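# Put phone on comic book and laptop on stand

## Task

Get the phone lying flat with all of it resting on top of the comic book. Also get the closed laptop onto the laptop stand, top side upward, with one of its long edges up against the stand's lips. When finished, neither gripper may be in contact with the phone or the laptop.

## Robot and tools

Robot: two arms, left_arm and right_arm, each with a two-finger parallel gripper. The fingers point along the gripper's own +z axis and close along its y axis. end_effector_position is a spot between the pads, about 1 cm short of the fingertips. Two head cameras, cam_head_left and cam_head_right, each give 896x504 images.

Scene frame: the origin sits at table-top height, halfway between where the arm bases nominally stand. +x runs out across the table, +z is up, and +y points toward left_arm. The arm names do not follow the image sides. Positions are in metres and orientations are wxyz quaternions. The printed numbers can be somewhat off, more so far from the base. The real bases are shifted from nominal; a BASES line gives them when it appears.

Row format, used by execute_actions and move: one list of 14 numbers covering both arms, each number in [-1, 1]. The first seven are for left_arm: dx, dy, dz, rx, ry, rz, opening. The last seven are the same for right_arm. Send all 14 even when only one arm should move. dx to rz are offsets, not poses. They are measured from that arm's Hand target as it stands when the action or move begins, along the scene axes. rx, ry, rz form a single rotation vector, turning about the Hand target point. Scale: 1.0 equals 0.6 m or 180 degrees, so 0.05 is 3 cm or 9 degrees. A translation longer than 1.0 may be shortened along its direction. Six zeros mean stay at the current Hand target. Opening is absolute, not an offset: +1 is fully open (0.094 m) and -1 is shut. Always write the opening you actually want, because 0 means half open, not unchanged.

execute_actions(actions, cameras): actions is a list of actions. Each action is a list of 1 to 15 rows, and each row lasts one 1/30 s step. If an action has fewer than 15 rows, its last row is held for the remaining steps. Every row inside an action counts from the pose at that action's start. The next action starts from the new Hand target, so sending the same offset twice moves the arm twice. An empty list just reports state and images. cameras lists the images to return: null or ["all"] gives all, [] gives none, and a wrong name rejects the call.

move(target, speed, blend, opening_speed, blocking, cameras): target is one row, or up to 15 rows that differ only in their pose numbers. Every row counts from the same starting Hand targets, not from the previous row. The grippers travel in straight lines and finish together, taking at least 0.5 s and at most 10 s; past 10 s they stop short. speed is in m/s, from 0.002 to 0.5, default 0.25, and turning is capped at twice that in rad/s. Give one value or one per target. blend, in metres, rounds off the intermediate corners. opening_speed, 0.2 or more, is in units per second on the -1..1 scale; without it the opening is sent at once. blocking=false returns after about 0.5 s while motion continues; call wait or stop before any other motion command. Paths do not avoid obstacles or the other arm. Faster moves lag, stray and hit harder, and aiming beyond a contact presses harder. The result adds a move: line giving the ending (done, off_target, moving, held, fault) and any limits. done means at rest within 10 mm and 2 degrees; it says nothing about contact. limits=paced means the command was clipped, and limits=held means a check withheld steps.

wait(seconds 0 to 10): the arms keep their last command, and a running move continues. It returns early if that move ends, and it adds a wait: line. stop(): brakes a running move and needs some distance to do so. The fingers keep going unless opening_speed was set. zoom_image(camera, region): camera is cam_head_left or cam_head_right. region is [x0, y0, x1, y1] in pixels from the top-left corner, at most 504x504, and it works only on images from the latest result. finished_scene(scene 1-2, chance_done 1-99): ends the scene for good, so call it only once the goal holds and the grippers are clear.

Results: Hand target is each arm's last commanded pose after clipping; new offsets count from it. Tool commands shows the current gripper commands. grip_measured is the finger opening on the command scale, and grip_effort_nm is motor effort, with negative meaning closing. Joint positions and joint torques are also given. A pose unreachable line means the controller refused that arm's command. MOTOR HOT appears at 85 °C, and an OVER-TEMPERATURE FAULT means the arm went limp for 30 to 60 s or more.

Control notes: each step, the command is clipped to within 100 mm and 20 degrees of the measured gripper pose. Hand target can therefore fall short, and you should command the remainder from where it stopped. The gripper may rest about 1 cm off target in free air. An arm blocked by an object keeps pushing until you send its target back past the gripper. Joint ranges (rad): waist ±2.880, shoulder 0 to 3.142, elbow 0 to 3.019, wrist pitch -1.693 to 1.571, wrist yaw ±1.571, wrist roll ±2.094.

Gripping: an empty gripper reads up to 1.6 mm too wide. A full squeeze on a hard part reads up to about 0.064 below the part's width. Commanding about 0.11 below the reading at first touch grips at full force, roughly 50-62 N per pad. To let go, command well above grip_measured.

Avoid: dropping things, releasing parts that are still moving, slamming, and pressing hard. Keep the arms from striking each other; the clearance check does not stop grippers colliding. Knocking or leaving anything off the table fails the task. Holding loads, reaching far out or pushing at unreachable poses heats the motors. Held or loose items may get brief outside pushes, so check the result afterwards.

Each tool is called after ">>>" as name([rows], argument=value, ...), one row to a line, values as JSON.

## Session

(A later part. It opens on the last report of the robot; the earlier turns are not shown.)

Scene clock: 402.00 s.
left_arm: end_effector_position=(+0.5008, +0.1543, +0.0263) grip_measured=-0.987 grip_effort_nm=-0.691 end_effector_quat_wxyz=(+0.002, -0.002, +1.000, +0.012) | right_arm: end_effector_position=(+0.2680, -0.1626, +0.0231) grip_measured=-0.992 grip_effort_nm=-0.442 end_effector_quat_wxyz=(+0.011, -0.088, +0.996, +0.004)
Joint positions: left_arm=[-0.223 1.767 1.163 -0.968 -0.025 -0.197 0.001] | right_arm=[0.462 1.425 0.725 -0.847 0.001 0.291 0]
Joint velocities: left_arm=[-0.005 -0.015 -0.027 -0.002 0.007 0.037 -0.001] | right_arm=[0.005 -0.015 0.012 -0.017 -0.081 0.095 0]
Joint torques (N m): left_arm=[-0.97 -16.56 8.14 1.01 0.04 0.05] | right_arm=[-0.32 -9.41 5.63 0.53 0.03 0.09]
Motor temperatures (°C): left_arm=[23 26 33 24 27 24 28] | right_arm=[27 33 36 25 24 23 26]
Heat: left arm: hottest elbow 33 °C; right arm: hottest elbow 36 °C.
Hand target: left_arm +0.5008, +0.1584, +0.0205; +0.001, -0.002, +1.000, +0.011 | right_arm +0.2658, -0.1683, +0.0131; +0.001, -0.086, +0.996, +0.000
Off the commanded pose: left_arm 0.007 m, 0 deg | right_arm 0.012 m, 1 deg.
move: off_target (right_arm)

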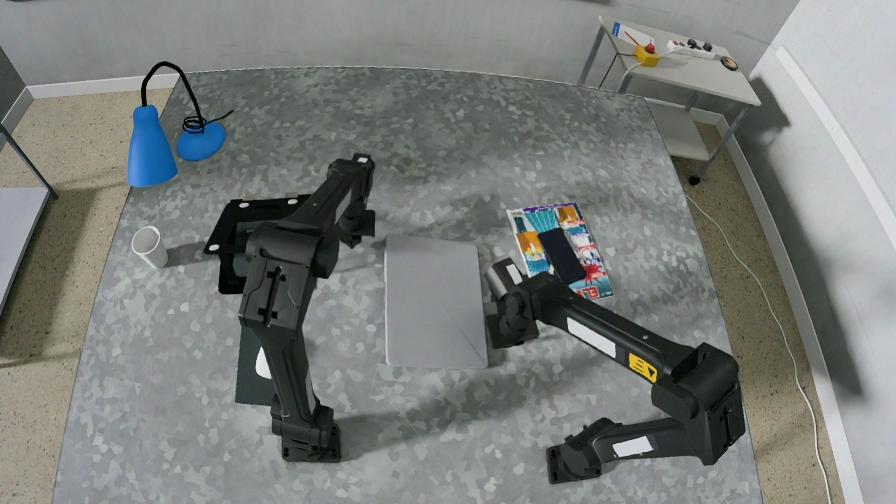

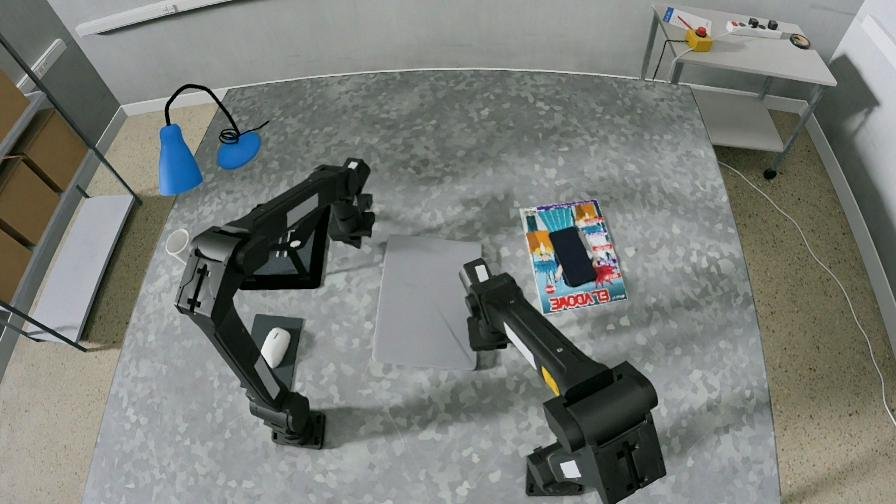

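>>> move(target=[0,-0.1,-0.02,0,0,0,-1, 0,0.06,-0.02,0,0,0,-1], speed=0.08)

>>> move(target=[0,-0.12,0,0,0,0,-1, 0,0.12,0,0,0,0,-1], speed=0.06)

Scene clock: 407.70 s.
left_arm: end_effector_position=(+0.4900, +0.1094, +0.0122) grip_measured=-0.987 grip_effort_nm=-0.686 end_effector_quat_wxyz=(-0.005, -0.005, +1.000, +0.014) | right_arm: end_effector_position=(+0.2615, -0.1451, +0.0098) grip_measured=-0.992 grip_effort_nm=-0.447 end_effector_quat_wxyz=(+0.007, -0.080, +0.997, -0.002)
Joint positions: left_arm=[-0.32 1.797 1.163 -0.955 -0.024 -0.301 0.001] | right_arm=[0.522 1.468 0.725 -0.817 0.009 0.367 0]
Joint velocities: left_arm=[-0.015 0.015 -0.007 -0.007 -0.022 0.081 -0.001] | right_arm=[-0.005 -0.024 -0.002 -0.007 -0.037 0.007 0]
Joint torques (N m): left_arm=[-2.61 -14.39 10.89 0.68 0.05 -0.01] | right_arm=[2.02 -7.65 7.76 0.72 -0.2 0.22]
Motor temperatures (°C): left_arm=[23 27 33 24 27 24 28] | right_arm=[27 33 36 25 24 23 26]
Heat: left arm: hottest elbow 33 °C; right arm: hottest elbow 36 °C.
Hand target: left_arm +0.5001, +0.0983, +0.0089; +0.001, -0.002, +1.000, +0.011 | right_arm +0.2659, -0.1324, +0.0005; +0.001, -0.086, +0.996, +0.000
Off the commanded pose: left_arm 0.016 m, 1 deg | right_arm 0.016 m, 1 deg.
move: off_target (left_arm, right_arm)

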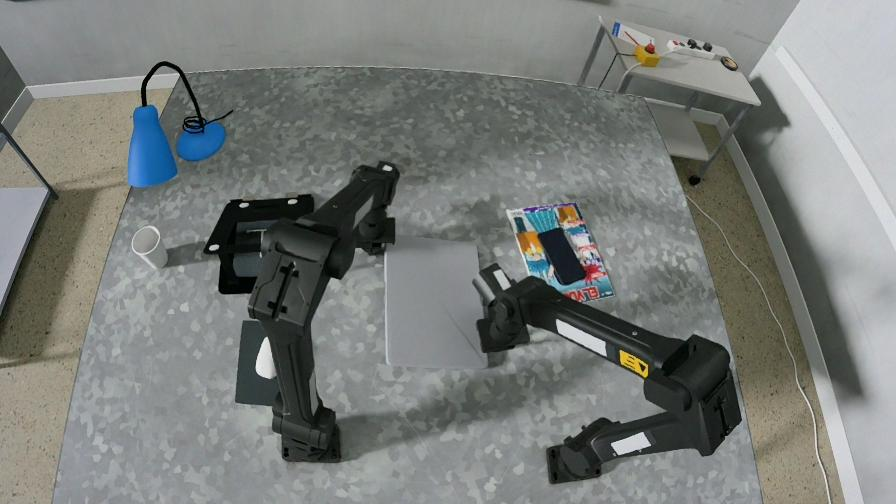

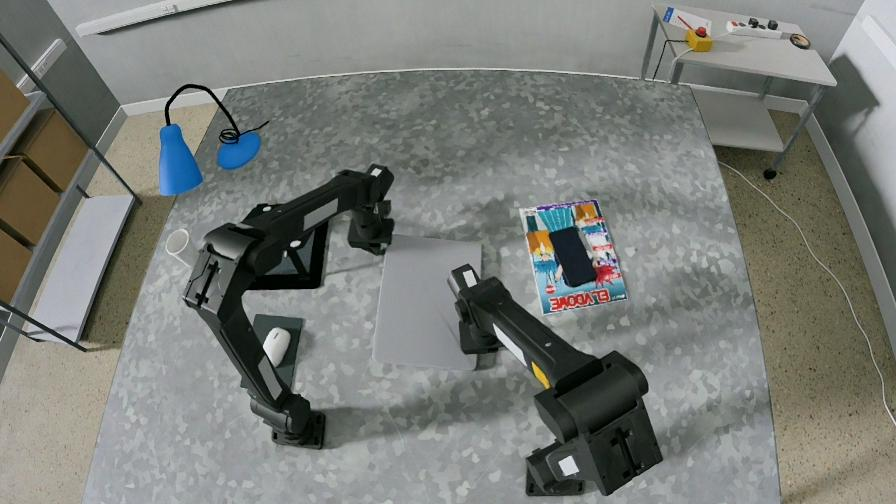

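Scene clock: 409.57 s.
left_arm: end_effector_position=(+0.5025, +0.0570, +0.0133) grip_measured=-0.987 grip_effort_nm=-0.672 end_effector_quat_wxyz=(+0.011, -0.022, +1.000, +0.013) | right_arm: end_effector_position=(+0.2546, -0.0877, +0.0101) grip_measured=-0.992 grip_effort_nm=-0.437 end_effector_quat_wxyz=(+0.000, -0.075, +0.997, -0.012)
Joint positions: left_arm=[-0.415 1.844 1.237 -0.955 -0.033 -0.43 0.001] | right_arm=[0.674 1.545 0.814 -0.854 0.019 0.529 0]
Joint velocities: left_arm=[-0.005 -0.015 0.012 0.002 0.022 0.066 0.001] | right_arm=[-0.005 0.015 -0.007 -0.022 -0.007 -0.007 -0.001]
Joint torques (N m): left_arm=[-5.77 -15.21 12.08 -0.32 0.4 -0.13] | right_arm=[2.49 -7.41 9.77 1.14 -0.57 0.23]
Motor temperatures (°C): left_arm=[23 27 33 24 27 24 28] | right_arm=[27 33 36 25 24 23 26]
Heat: left arm: hottest elbow 33 °C; right arm: hottest elbow 36 °C.
Hand target: left_arm +0.4994, +0.0262, +0.0093; +0.002, -0.002, +1.000, +0.010 | right_arm +0.2663, -0.0603, -0.0007; +0.000, -0.086, +0.996, +0.000
Off the commanded pose: left_arm 0.031 m, 3 deg | right_arm 0.031 m, 2 deg.
move: off_target (left_arm, right_arm)

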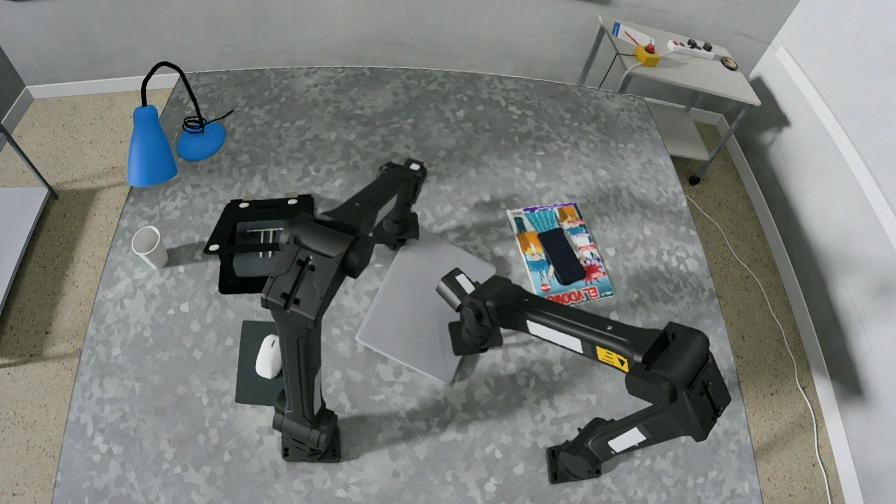

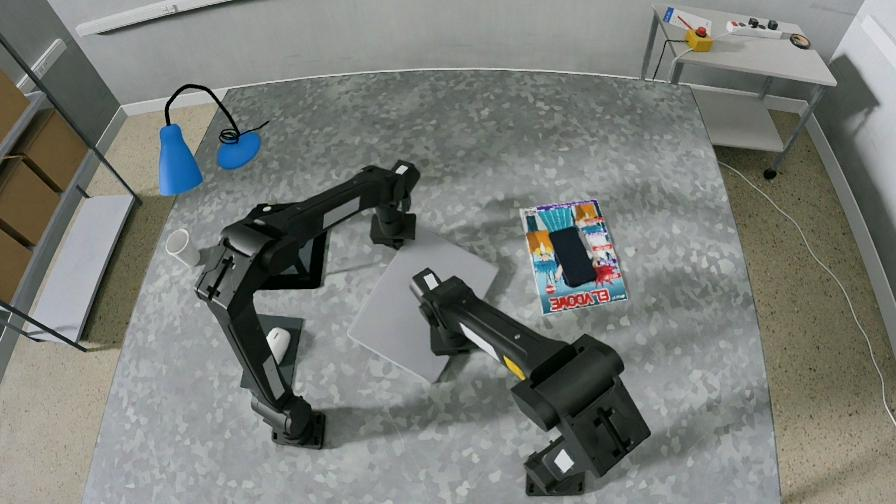

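>>> move(target=[-0.03,-0.16,0,0,0,0,-1, 0.03,0.14,0,0,0,0,-1], speed=0.06)

Scene clock: 414.57 s.
left_arm: end_effector_position=(+0.5172, -0.0449, +0.0322) grip_measured=-0.987 grip_effort_nm=-0.672 end_effector_quat_wxyz=(+0.050, -0.033, +0.998, -0.005) | right_arm: end_effector_position=(+0.2507, +0.0018, +0.0111) grip_measured=-0.992 grip_effort_nm=-0.437 end_effector_quat_wxyz=(-0.026, -0.100, +0.995, -0.008)
Joint positions: left_arm=[-0.578 1.904 1.385 -0.964 -0.047 -0.613 0.001] | right_arm=[0.829 1.695 1.011 -0.938 -0.023 0.634 0]
Joint velocities: left_arm=[-0.005 -0.024 -0.002 0.012 0.022 -0.051 -0.001] | right_arm=[-0.005 0.005 -0.007 -0.007 0.022 -0.007 0.001]
Joint torques (N m): left_arm=[-5.77 -16.91 9.17 -1.43 0.91 0.06] | right_arm=[-0.56 -10.11 10.92 1.91 0.85 0.21]
Motor temperatures (°C): left_arm=[23 26 34 24 27 24 28] | right_arm=[27 33 36 25 24 23 26]
Heat: left arm: hottest elbow 34 °C; right arm: hottest elbow 36 °C.
Hand target: left_arm +0.4806, -0.0697, +0.0100; +0.002, -0.002, +1.000, +0.010 | right_arm +0.2850, +0.0233, -0.0022; -0.001, -0.086, +0.996, -0.001
Off the commanded pose: left_arm 0.049 m, 7 deg | right_arm 0.042 m, 4 deg.
move: off_target (left_arm, right_arm)

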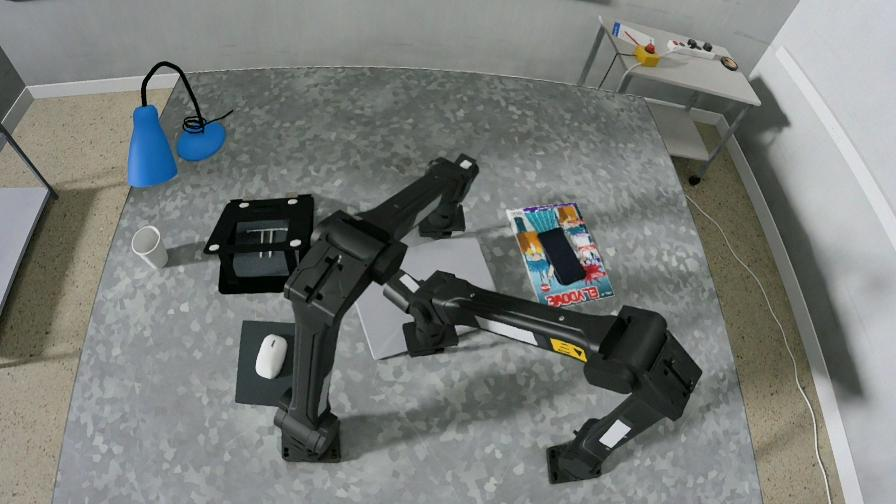

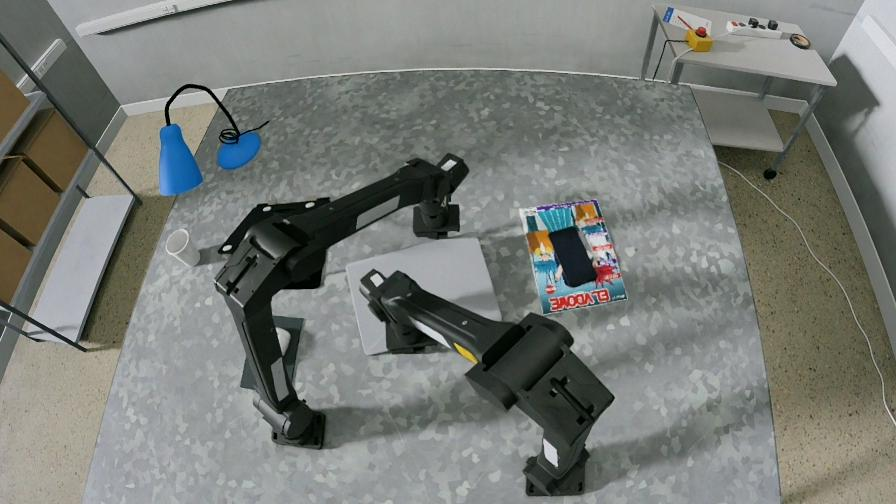

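>>> move(target=[-0.08,0,-0.01,0,0,0,-1, 0.08,0,0,0,0,0,-1], speed=0.06)

Scene clock: 418.07 s.
left_arm: end_effector_position=(+0.5082, -0.0485, +0.0416) grip_measured=-0.987 grip_effort_nm=-0.662 end_effector_quat_wxyz=(+0.074, -0.049, +0.996, -0.018) | right_arm: end_effector_position=(+0.2572, +0.0124, +0.0117) grip_measured=-0.992 grip_effort_nm=-0.442 end_effector_quat_wxyz=(-0.048, -0.123, +0.991, -0.009)
Joint positions: left_arm=[-0.594 1.852 1.329 -0.906 -0.055 -0.66 0.001] | right_arm=[0.824 1.739 1.073 -0.989 -0.049 0.581 0]
Joint velocities: left_arm=[0.005 -0.005 0.007 0.007 0.022 0.007 0] | right_arm=[-0.005 -0.015 -0.002 0.002 -0.007 -0.037 -0.001]
Joint torques (N m): left_arm=[-8.06 -17.79 2.1 -1.66 1.14 -0.01] | right_arm=[-5.36 -10.23 13.03 2.3 1.85 0.07]
Motor temperatures (°C): left_arm=[23 26 33 24 27 24 28] | right_arm=[27 33 37 25 24 23 26]
Heat: left arm: hottest elbow 33 °C; right arm: hottest elbow 37 °C.
Hand target: left_arm +0.4326, -0.0690, +0.0043; +0.002, -0.002, +1.000, +0.009 | right_arm +0.3331, +0.0229, -0.0021; +0.000, -0.086, +0.996, -0.001
Off the commanded pose: left_arm 0.087 m, 10 deg | right_arm 0.078 m, 7 deg.
move: off_target (left_arm, right_arm)

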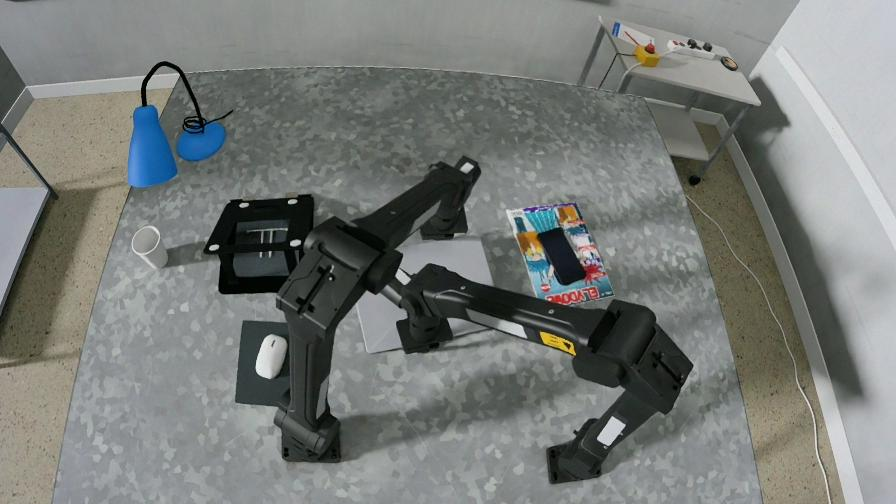

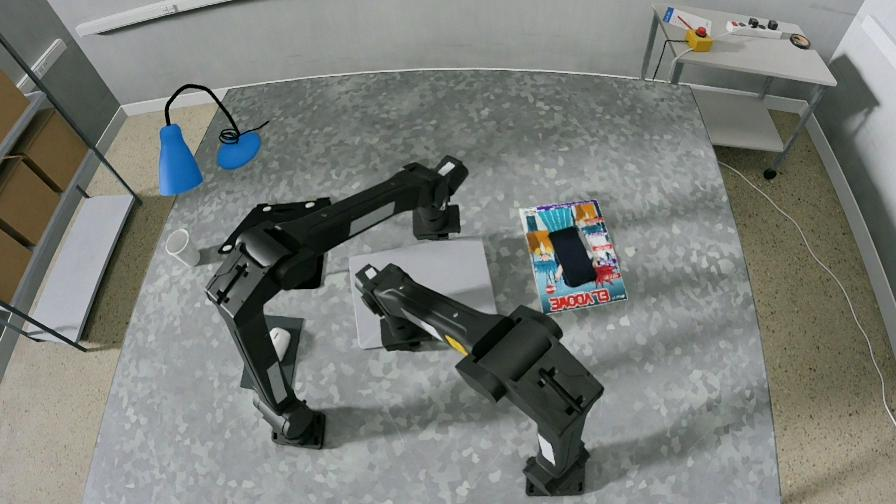

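>>> move([
  [0.21,0.04,0.08,0,0,0,0.9, -0.185,0,0.03,0,0,0,-1],
  [0.21,0.04,0.005,0,0,0,0.9, -0.16,-0.2,0.2,0,0,0,-1],
], speed=0.1)

Scene clock: 430.63 s.
left_arm: end_effector_position=(+0.5455, -0.0461, +0.0157) grip_measured=+0.898 grip_effort_nm=0.129 end_effector_quat_wxyz=(-0.003, +0.001, +1.000, +0.014) | right_arm: end_effector_position=(+0.2382, -0.0865, +0.1188) grip_measured=-0.992 grip_effort_nm=-0.437 end_effector_quat_wxyz=(+0.002, -0.088, +0.996, +0.002)
Joint positions: left_arm=[-0.547 2.041 1.563 -1.111 -0.021 -0.517 0.089] | right_arm=[0.697 1.327 0.924 -1.162 -0.001 0.526 0]
Joint velocities: left_arm=[0.005 0.005 -0.012 0.007 0.037 0.022 0] | right_arm=[-0.005 0.005 -0.017 -0.007 0.037 -0.007 0]
Joint torques (N m): left_arm=[-0.44 -19.49 11.48 0.84 -0.02 0.08] | right_arm=[-0.26 -12.4 7.08 -0.2 0.11 0.11]
Motor temperatures (°C): left_arm=[23 27 33 24 28 24 28] | right_arm=[27 33 39 25 27 23 26]
Heat: left arm: hottest elbow 33 °C; right arm: hottest elbow 39 °C.
Hand target: left_arm +0.5588, -0.0467, +0.0058; +0.002, -0.002, +1.000, +0.010 | right_arm +0.2359, -0.0940, +0.1198; +0.000, -0.086, +0.996, +0.000
Off the commanded pose: left_arm 0.016 m, 1 deg | right_arm 0.011 m, 0 deg.
move: off_target (left_arm, right_arm)

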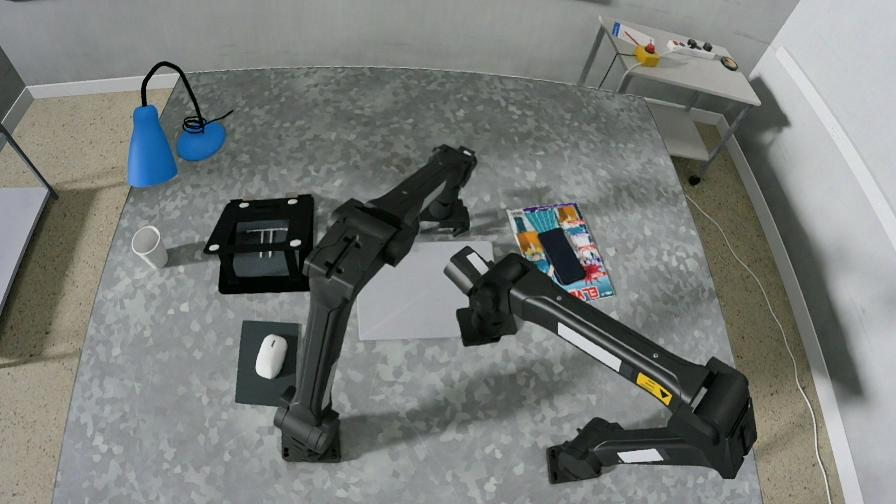

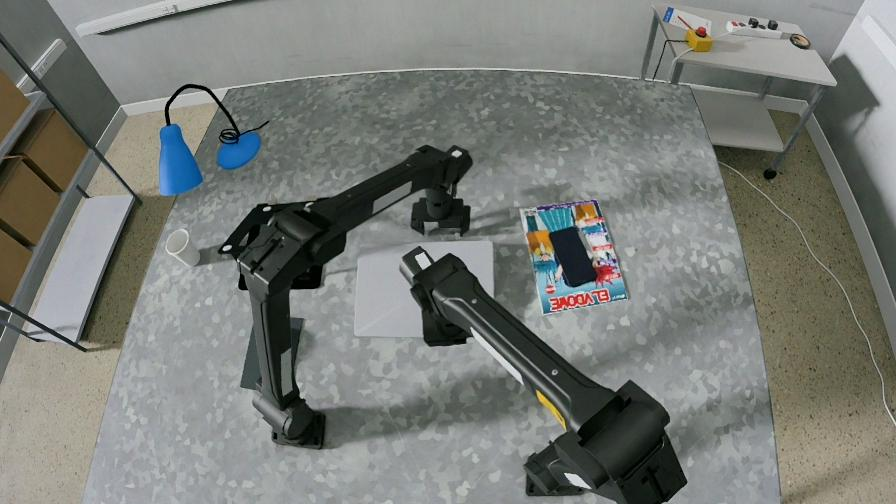

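>>> move([
  [0,0.05,0,0,0,0,0.9, 0,-0.15,0.05,0,0,0,-1],
  [-0.34,0.05,0,0,0,0,0.9, 0,-0.25,0.05,0,0,0,-1],
], speed=0.08)

Scene clock: 438.63 s.
left_arm: end_effector_position=(+0.3790, -0.0110, +0.0136) grip_measured=+0.898 grip_effort_nm=0.120 end_effector_quat_wxyz=(+0.018, -0.012, +1.000, +0.004) | right_arm: end_effector_position=(+0.2419, -0.2385, +0.1529) grip_measured=-0.992 grip_effort_nm=-0.437 end_effector_quat_wxyz=(+0.006, -0.089, +0.996, +0.001)
Joint positions: left_arm=[-0.671 1.671 0.987 -0.863 -0.029 -0.666 0.089] | right_arm=[0.26 1.094 0.831 -1.296 0 0.088 0]
Joint velocities: left_arm=[0.015 -0.005 0.002 -0.002 -0.022 -0.051 -0.001] | right_arm=[0.005 0.005 -0.007 0.007 -0.037 -0.037 -0.001]
Joint torques (N m): left_arm=[-3.72 -15.74 5.22 0.02 0.3 -0.12] | right_arm=[-0.32 -9 7.05 -0.16 0.06 0.06]
Motor temperatures (°C): left_arm=[23 28 33 24 27 24 28] | right_arm=[27 33 38 25 26 23 26]
Heat: left arm: hottest elbow 33 °C; right arm: hottest elbow 38 °C.
Hand target: left_arm +0.3550, -0.0140, +0.0079; +0.002, -0.002, +1.000, +0.009 | right_arm +0.2356, -0.2442, +0.1521; +0.003, -0.086, +0.996, +0.000
Off the commanded pose: left_arm 0.026 m, 2 deg | right_arm 0.009 m, 1 deg.
move: off_target (left_arm)

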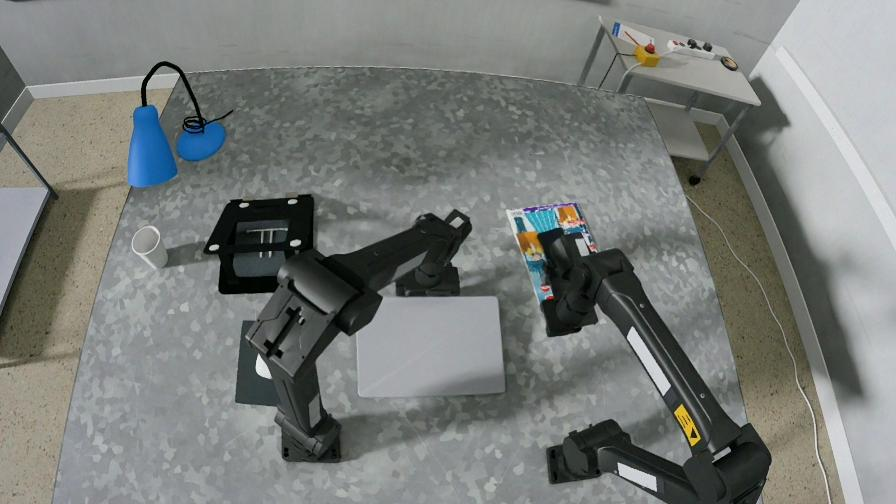

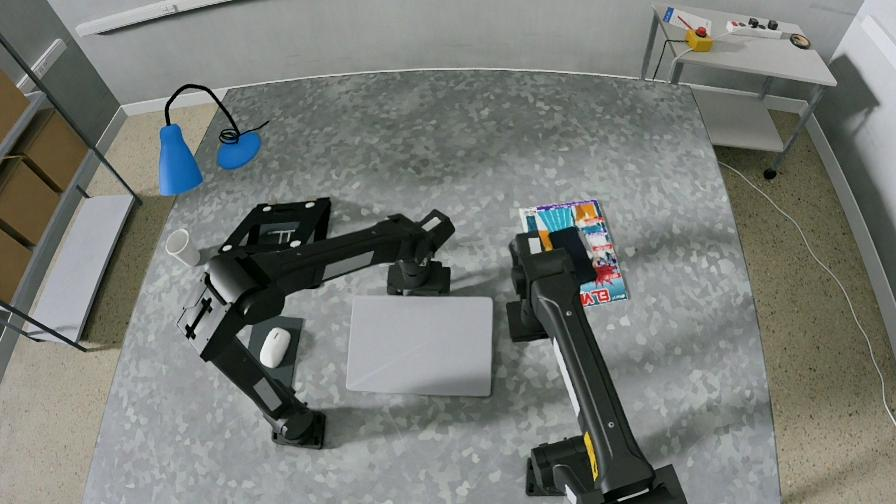

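>>> move([
  [0.04,0,0.38,0,0,0,0.9, 0,0,0,0,0,0,-1],
  [0.22,0.5,0.43,0,0,0.23,0.9, 0,0,0,0,0,0,-1],
  [0.31,0.87,0.37,0,0,0.467,0.9, 0,0,0,0,0,0,-1],
], speed=0.25, blend=0.05)

Scene clock: 457.30 s.
left_arm: end_effector_position=(+0.5355, +0.4964, +0.2061) grip_measured=+0.898 grip_effort_nm=0.115 end_effector_quat_wxyz=(-0.028, -0.665, +0.746, +0.020) | right_arm: end_effector_position=(+0.2419, -0.2386, +0.1529) grip_measured=-0.992 grip_effort_nm=-0.432 end_effector_quat_wxyz=(+0.006, -0.089, +0.996, +0.001)
Joint positions: left_arm=[0.433 1.868 1.812 -1.579 -0.023 -0.996 0.089] | right_arm=[0.26 1.094 0.831 -1.296 0 0.087 0]
Joint velocities: left_arm=[-0.005 -0.005 0.007 0.002 0.066 -0.051 0.001] | right_arm=[0.005 -0.005 0.007 0.002 0.022 0.022 0]
Joint torques (N m): left_arm=[-1.03 -19.02 16.72 -0.01 -0.11 -0.08] | right_arm=[-0.38 -9.05 7.06 -0.14 0.06 0.09]
Motor temperatures (°C): left_arm=[23 28 33 24 27 24 28] | right_arm=[27 33 38 25 25 23 26]
Heat: left arm: hottest elbow 33 °C; right arm: hottest elbow 38 °C.
Hand target: left_arm +0.5500, +0.5072, +0.2254; -0.006, -0.671, +0.741, +0.014 | right_arm +0.2356, -0.2443, +0.1521; +0.003, -0.086, +0.996, +0.000
Off the commanded pose: left_arm 0.027 m, 3 deg | right_arm 0.009 m, 0 deg.
move: off_target (left_arm)

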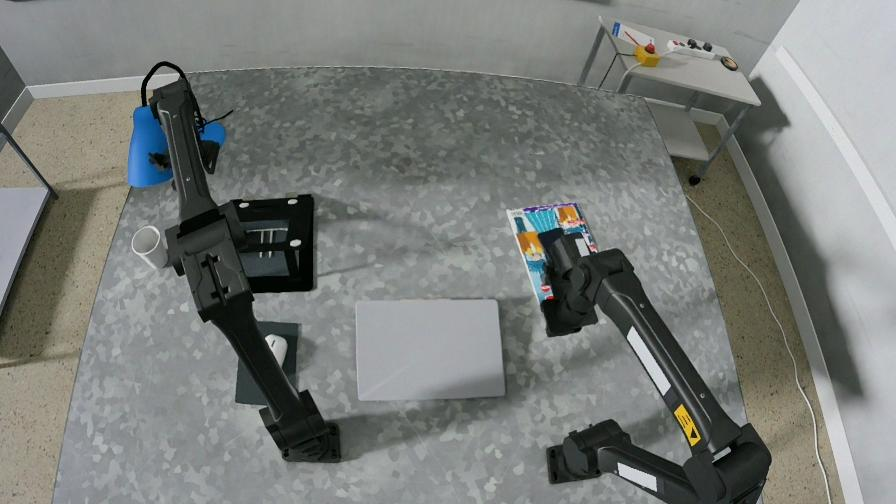

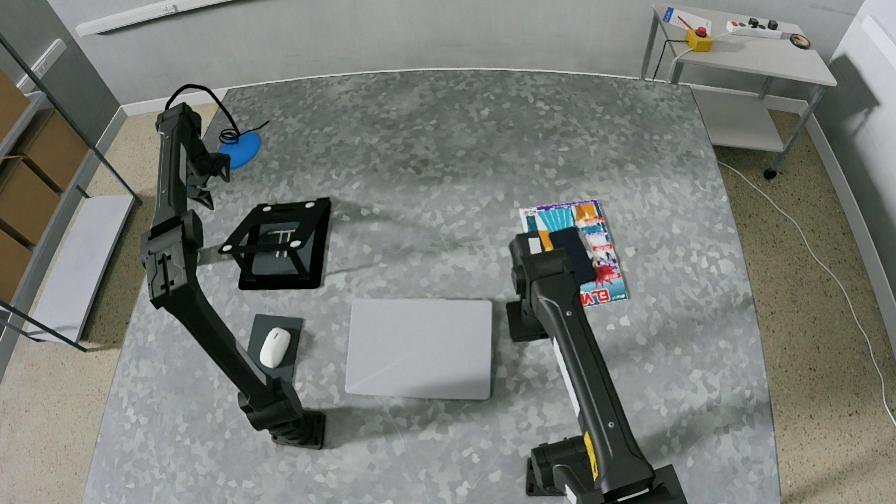

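>>> zoom_image(camera="cam_head_left", region=[110, 50, 330, 300])

>>> zoom_image(camera="cam_head_right", region=[130, 70, 350, 300])

Scaled by 2.016.

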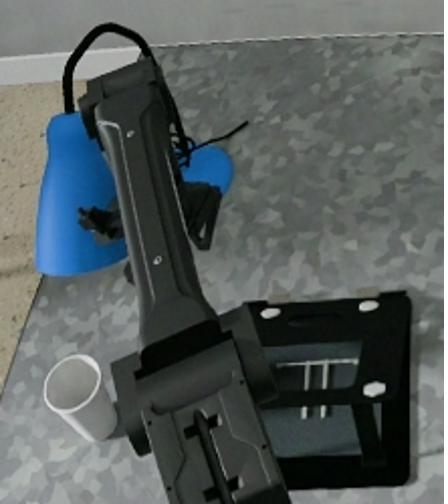

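Scaled by 2.191.

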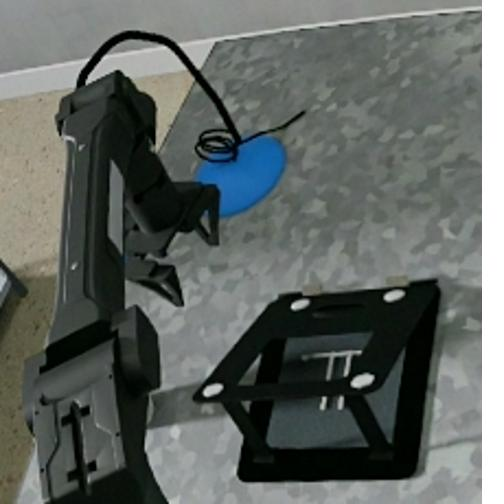

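>>> move(target=[0,-0.245,-0.03,0,0,-0.5,0.9, 0,0,0,0,0,0,-1], speed=0.25)

Scene clock: 493.07 s.
left_arm: end_effector_position=(+0.5487, +0.3665, +0.1973) grip_measured=+0.898 grip_effort_nm=0.105 end_effector_quat_wxyz=(-0.010, +0.040, +0.999, +0.011) | right_arm: end_effector_position=(+0.2419, -0.2386, +0.1529) grip_measured=-0.992 grip_effort_nm=-0.432 end_effector_quat_wxyz=(+0.006, -0.089, +0.996, +0.001)
Joint positions: left_arm=[0.199 1.747 1.62 -1.457 -0.026 0.307 0.089] | right_arm=[0.26 1.094 0.831 -1.296 0 0.087 0]
Joint velocities: left_arm=[-0.005 -0.024 -0.007 -0.007 0.007 -0.007 0] | right_arm=[0.005 -0.005 0.002 0.012 0.066 0.007 0.001]
Joint torques (N m): left_arm=[-2.37 -20.42 9.59 0.8 0.11 0.07] | right_arm=[-0.32 -9 7.06 -0.13 0.06 0.09]
Motor temperatures (°C): left_arm=[23 30 37 24 27 24 27] | right_arm=[27 32 37 25 24 23 26]
Heat: left arm: hottest elbow 37 °C; right arm: hottest elbow 37 °C.
Hand target: left_arm +0.5482, +0.3596, +0.2091; +0.007, +0.049, +0.999, +0.013 | right_arm +0.2356, -0.2442, +0.1521; +0.003, -0.086, +0.996, +0.000
Off the commanded pose: left_arm 0.012 m, 2 deg | right_arm 0.009 m, 0 deg.
move: off_target (left_arm)

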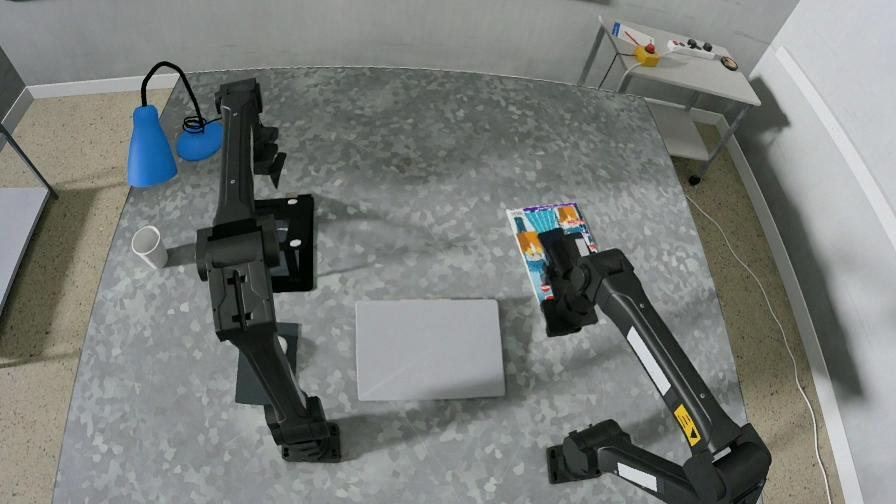

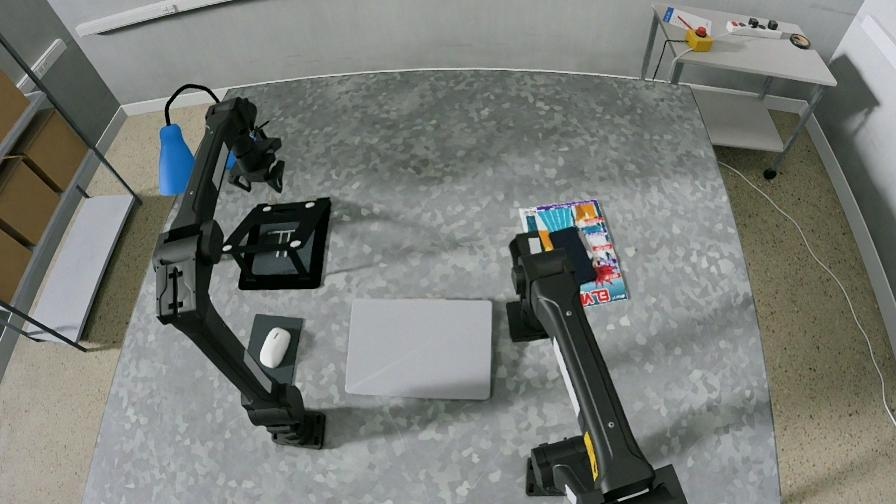

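>>> move(target=[0.01,-0.075,-0.16,0,0,0,0.98, 0,0,0,0,0,0,-1], speed=0.2)

>>> zoom_image(camera="cam_head_left", region=[200, 130, 360, 310])

>>> zoom_image(camera="cam_head_right", region=[200, 130, 360, 310])

Scene clock: 500.27 s.
left_arm: end_effector_position=(+0.5521, +0.3182, +0.1218) grip_measured=+0.978 grip_effort_nm=0.129 end_effector_quat_wxyz=(+0.010, +0.049, +0.999, +0.014) | right_arm: end_effector_position=(+0.2419, -0.2386, +0.1529) grip_measured=-0.992 grip_effort_nm=-0.437 end_effector_quat_wxyz=(+0.006, -0.089, +0.996, +0.001)
Joint positions: left_arm=[0.109 1.753 1.425 -1.218 -0.025 0.236 0.093] | right_arm=[0.26 1.094 0.831 -1.296 0 0.087 0]
Joint velocities: left_arm=[-0.015 -0.005 -0.002 0.002 -0.022 -0.022 0] | right_arm=[-0.005 -0.005 0.002 -0.012 0.022 0.022 -0.001]
Joint torques (N m): left_arm=[-2.37 -17.67 9.07 0.69 0.01 -0.07] | right_arm=[-0.44 -9 7.06 -0.14 0.07 0.09]
Motor temperatures (°C): left_arm=[23 30 36 24 27 24 27] | right_arm=[27 32 37 25 24 23 26]
Heat: left arm: hottest elbow 36 °C; right arm: hottest elbow 37 °C.
Hand target: left_arm +0.5528, +0.3134, +0.1137; +0.007, +0.049, +0.999, +0.013 | right_arm +0.2356, -0.2442, +0.1521; +0.003, -0.086, +0.996, +0.000
Off the commanded pose: left_arm 0.010 m, 0 deg | right_arm 0.009 m, 0 deg.
move: done

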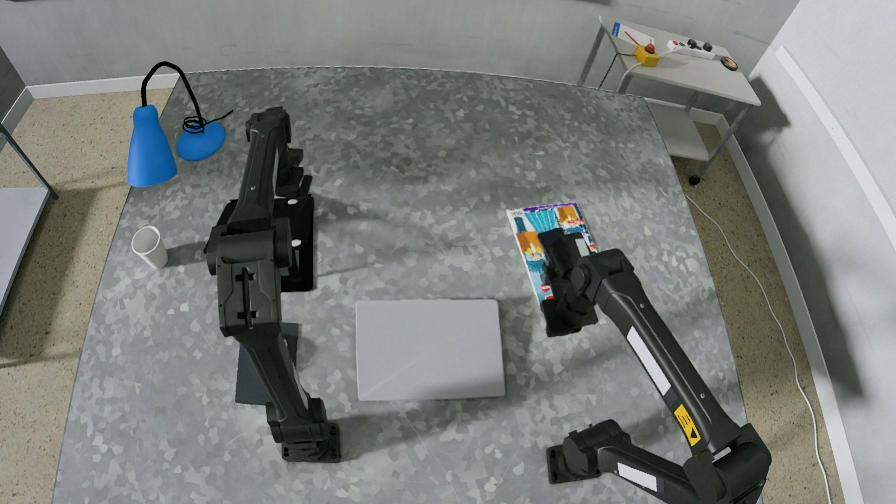

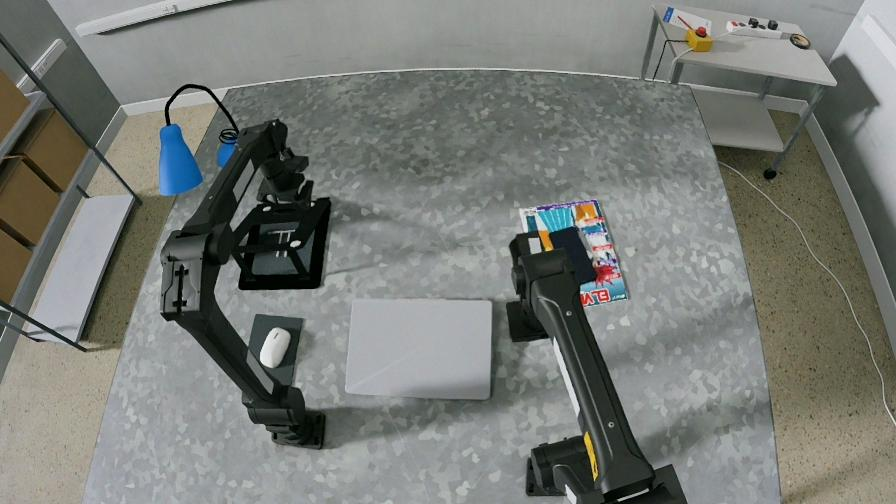

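Scaled by 2.800.

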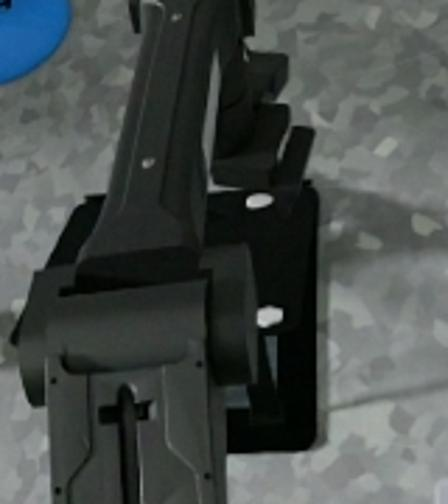

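Scaled by 2.800.

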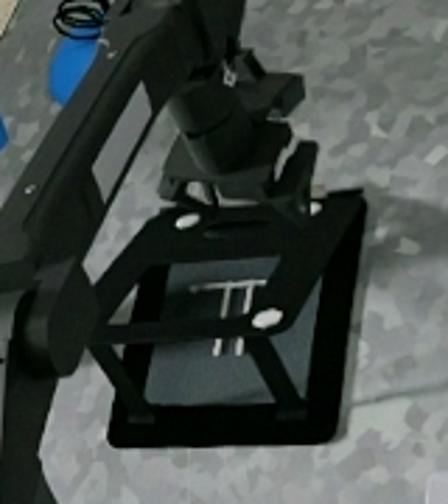

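>>> move(target=[0.01,-0.025,-0.12,0,0,0,0.98, 0,0,0,0,0,0,-1], speed=0.1)

>>> zoom_image(camera="cam_head_left", region=[200, 130, 360, 310])

>>> zoom_image(camera="cam_head_right", region=[200, 130, 360, 310])

Scene clock: 506.73 s.
left_arm: end_effector_position=(+0.5690, +0.3078, +0.0741) grip_measured=+0.978 grip_effort_nm=0.134 end_effector_quat_wxyz=(+0.039, +0.042, +0.998, +0.018) | right_arm: end_effector_position=(+0.2419, -0.2386, +0.1529) grip_measured=-0.992 grip_effort_nm=-0.437 end_effector_quat_wxyz=(+0.006, -0.089, +0.996, +0.001)
Joint positions: left_arm=[0.086 1.804 1.359 -1.044 -0.022 0.201 0.093] | right_arm=[0.26 1.094 0.831 -1.296 0 0.087 0]
Joint velocities: left_arm=[0.005 -0.015 -0.002 -0.007 -0.037 -0.007 -0.001] | right_arm=[0.005 -0.015 0.007 -0.002 0.007 -0.007 0]
Joint torques (N m): left_arm=[-2.67 -15.5 7.02 0.53 -0.14 -0.06] | right_arm=[-0.38 -8.88 7.08 -0.14 0.06 0.09]
Motor temperatures (°C): left_arm=[23 29 36 24 27 24 27] | right_arm=[27 32 37 25 24 23 26]
Heat: left arm: hottest elbow 36 °C; right arm: hottest elbow 37 °C.
Hand target: left_arm +0.5579, +0.2977, +0.0420; +0.008, +0.049, +0.999, +0.013 | right_arm +0.2356, -0.2442, +0.1521; +0.003, -0.086, +0.996, +0.000
Off the commanded pose: left_arm 0.035 m, 4 deg | right_arm 0.009 m, 0 deg.
move: off_target (left_arm)

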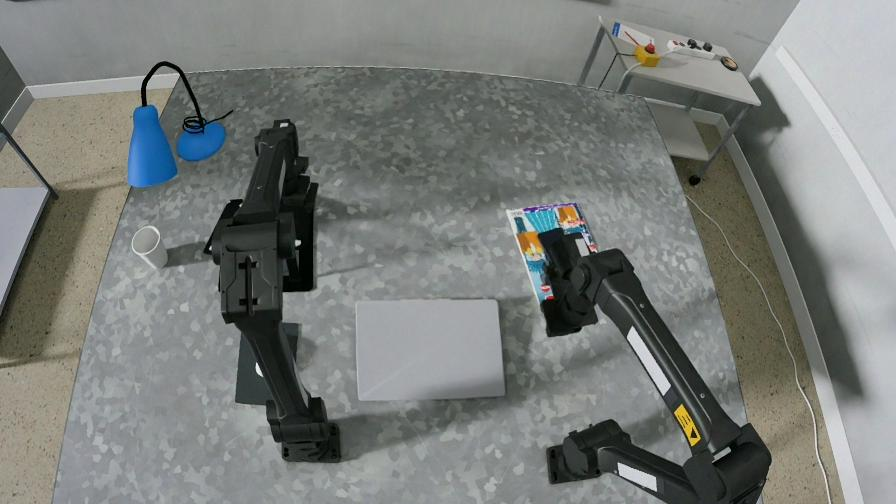

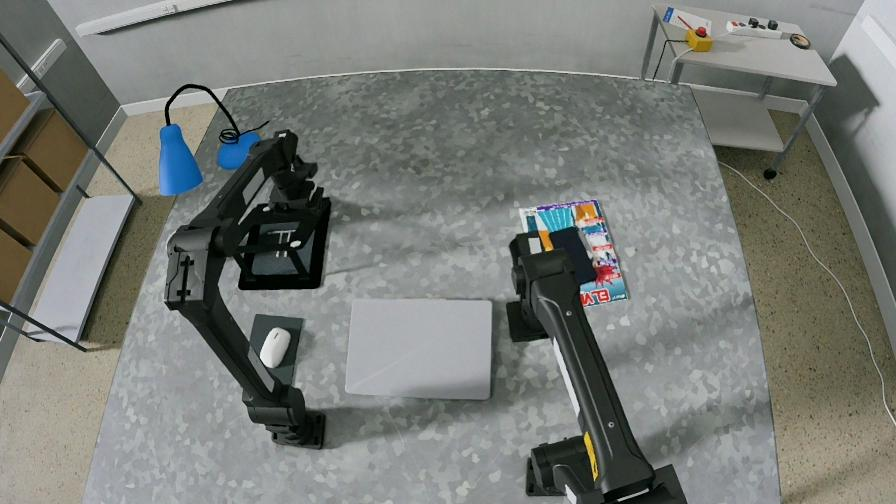

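Scaled by 2.800.

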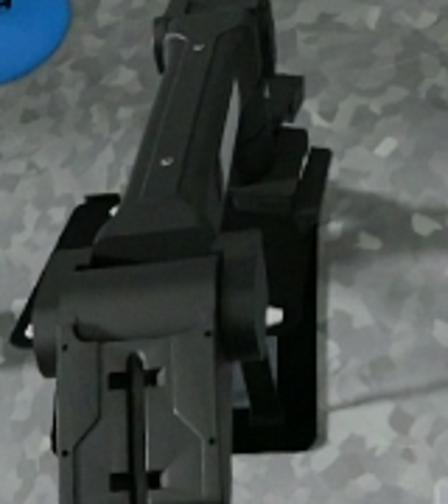

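Scaled by 2.800.

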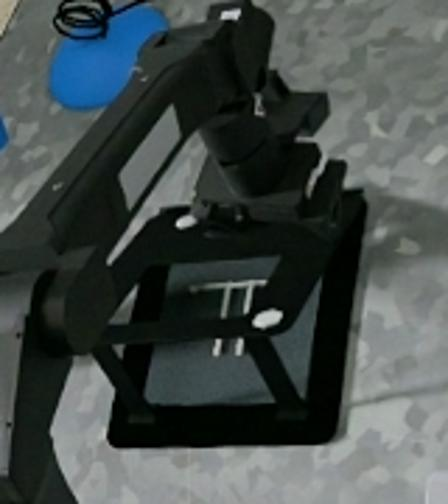

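>>> move([
  [0,0,0.1,0,0,0,0.98, 0,0,0,0,0,0,-1],
  [-0.075,-0.025,0.1,0,0,0,0.98, 0,0,0,0,0,0,-1],
  [-0.075,-0.025,-0.0,0,0,0,0.98, 0,0,0,0,0,0,-1],
], speed=0.1)

>>> zoom_image(camera="cam_head_left", region=[200, 130, 360, 310])

>>> zoom_image(camera="cam_head_right", region=[200, 130, 360, 310])

Scene clock: 514.93 s.
left_arm: end_effector_position=(+0.5069, +0.2897, +0.0528) grip_measured=+0.978 grip_effort_nm=0.129 end_effector_quat_wxyz=(+0.003, +0.040, +0.999, +0.012) | right_arm: end_effector_position=(+0.2419, -0.2386, +0.1529) grip_measured=-0.992 grip_effort_nm=-0.432 end_effector_quat_wxyz=(+0.006, -0.089, +0.996, +0.001)
Joint positions: left_arm=[0.063 1.723 1.184 -1.023 -0.024 0.172 0.093] | right_arm=[0.26 1.094 0.831 -1.296 0 0.087 0]
Joint velocities: left_arm=[-0.005 -0.015 -0.007 -0.012 -0.051 -0.037 0] | right_arm=[-0.015 0.005 -0.002 -0.002 -0.007 -0.007 0]
Joint torques (N m): left_arm=[-2.73 -14.39 8.85 1.31 -0.08 0.08] | right_arm=[-0.44 -8.94 7.08 -0.14 0.05 0.09]
Motor temperatures (°C): left_arm=[23 29 35 24 27 24 27] | right_arm=[27 32 37 25 24 23 26]
Heat: left arm: hottest elbow 35 °C; right arm: hottest elbow 37 °C.
Hand target: left_arm +0.5126, +0.2832, +0.0423; +0.008, +0.049, +0.999, +0.013 | right_arm +0.2356, -0.2442, +0.1521; +0.003, -0.086, +0.996, +0.000
Off the commanded pose: left_arm 0.014 m, 1 deg | right_arm 0.009 m, 0 deg.
move: off_target (left_arm)

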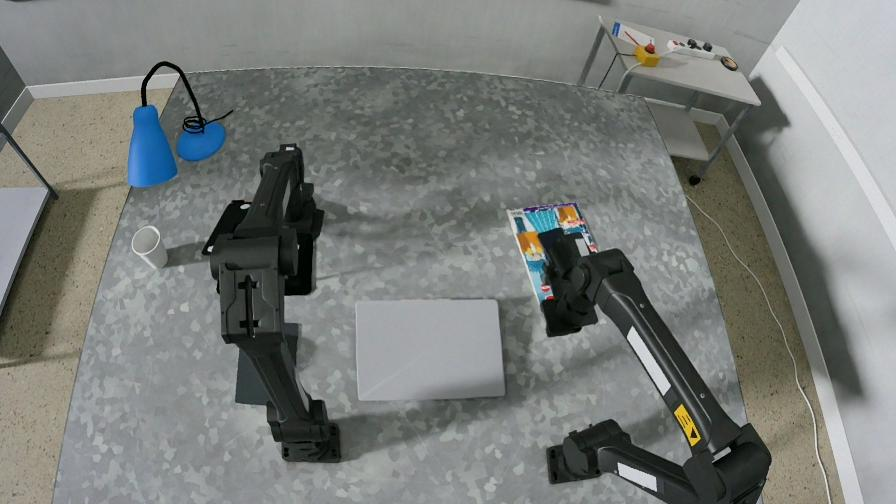

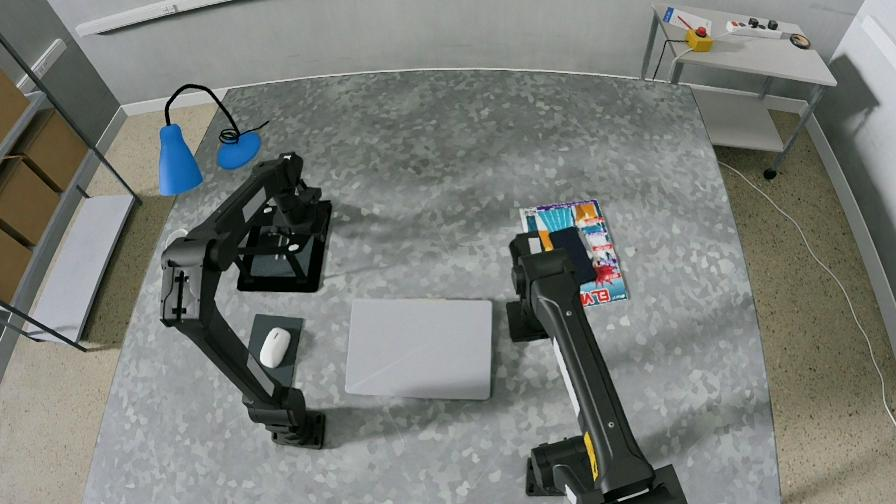

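Scaled by 2.800.

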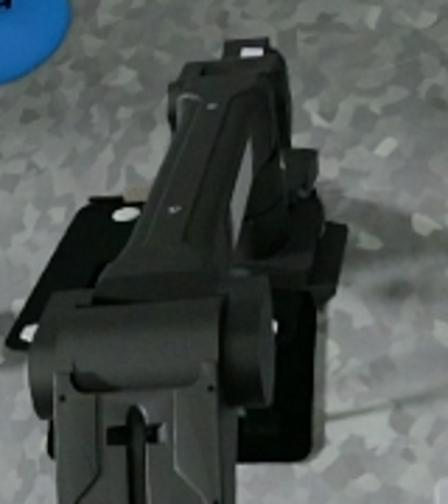

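Scaled by 2.800.

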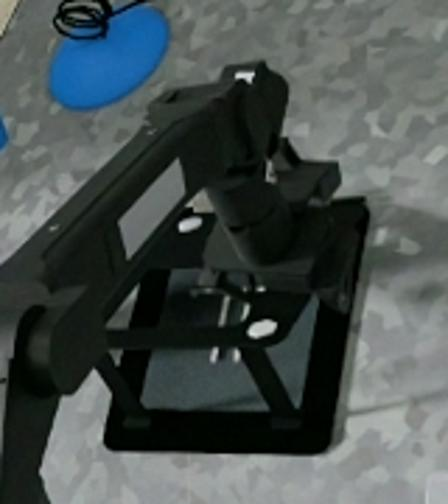

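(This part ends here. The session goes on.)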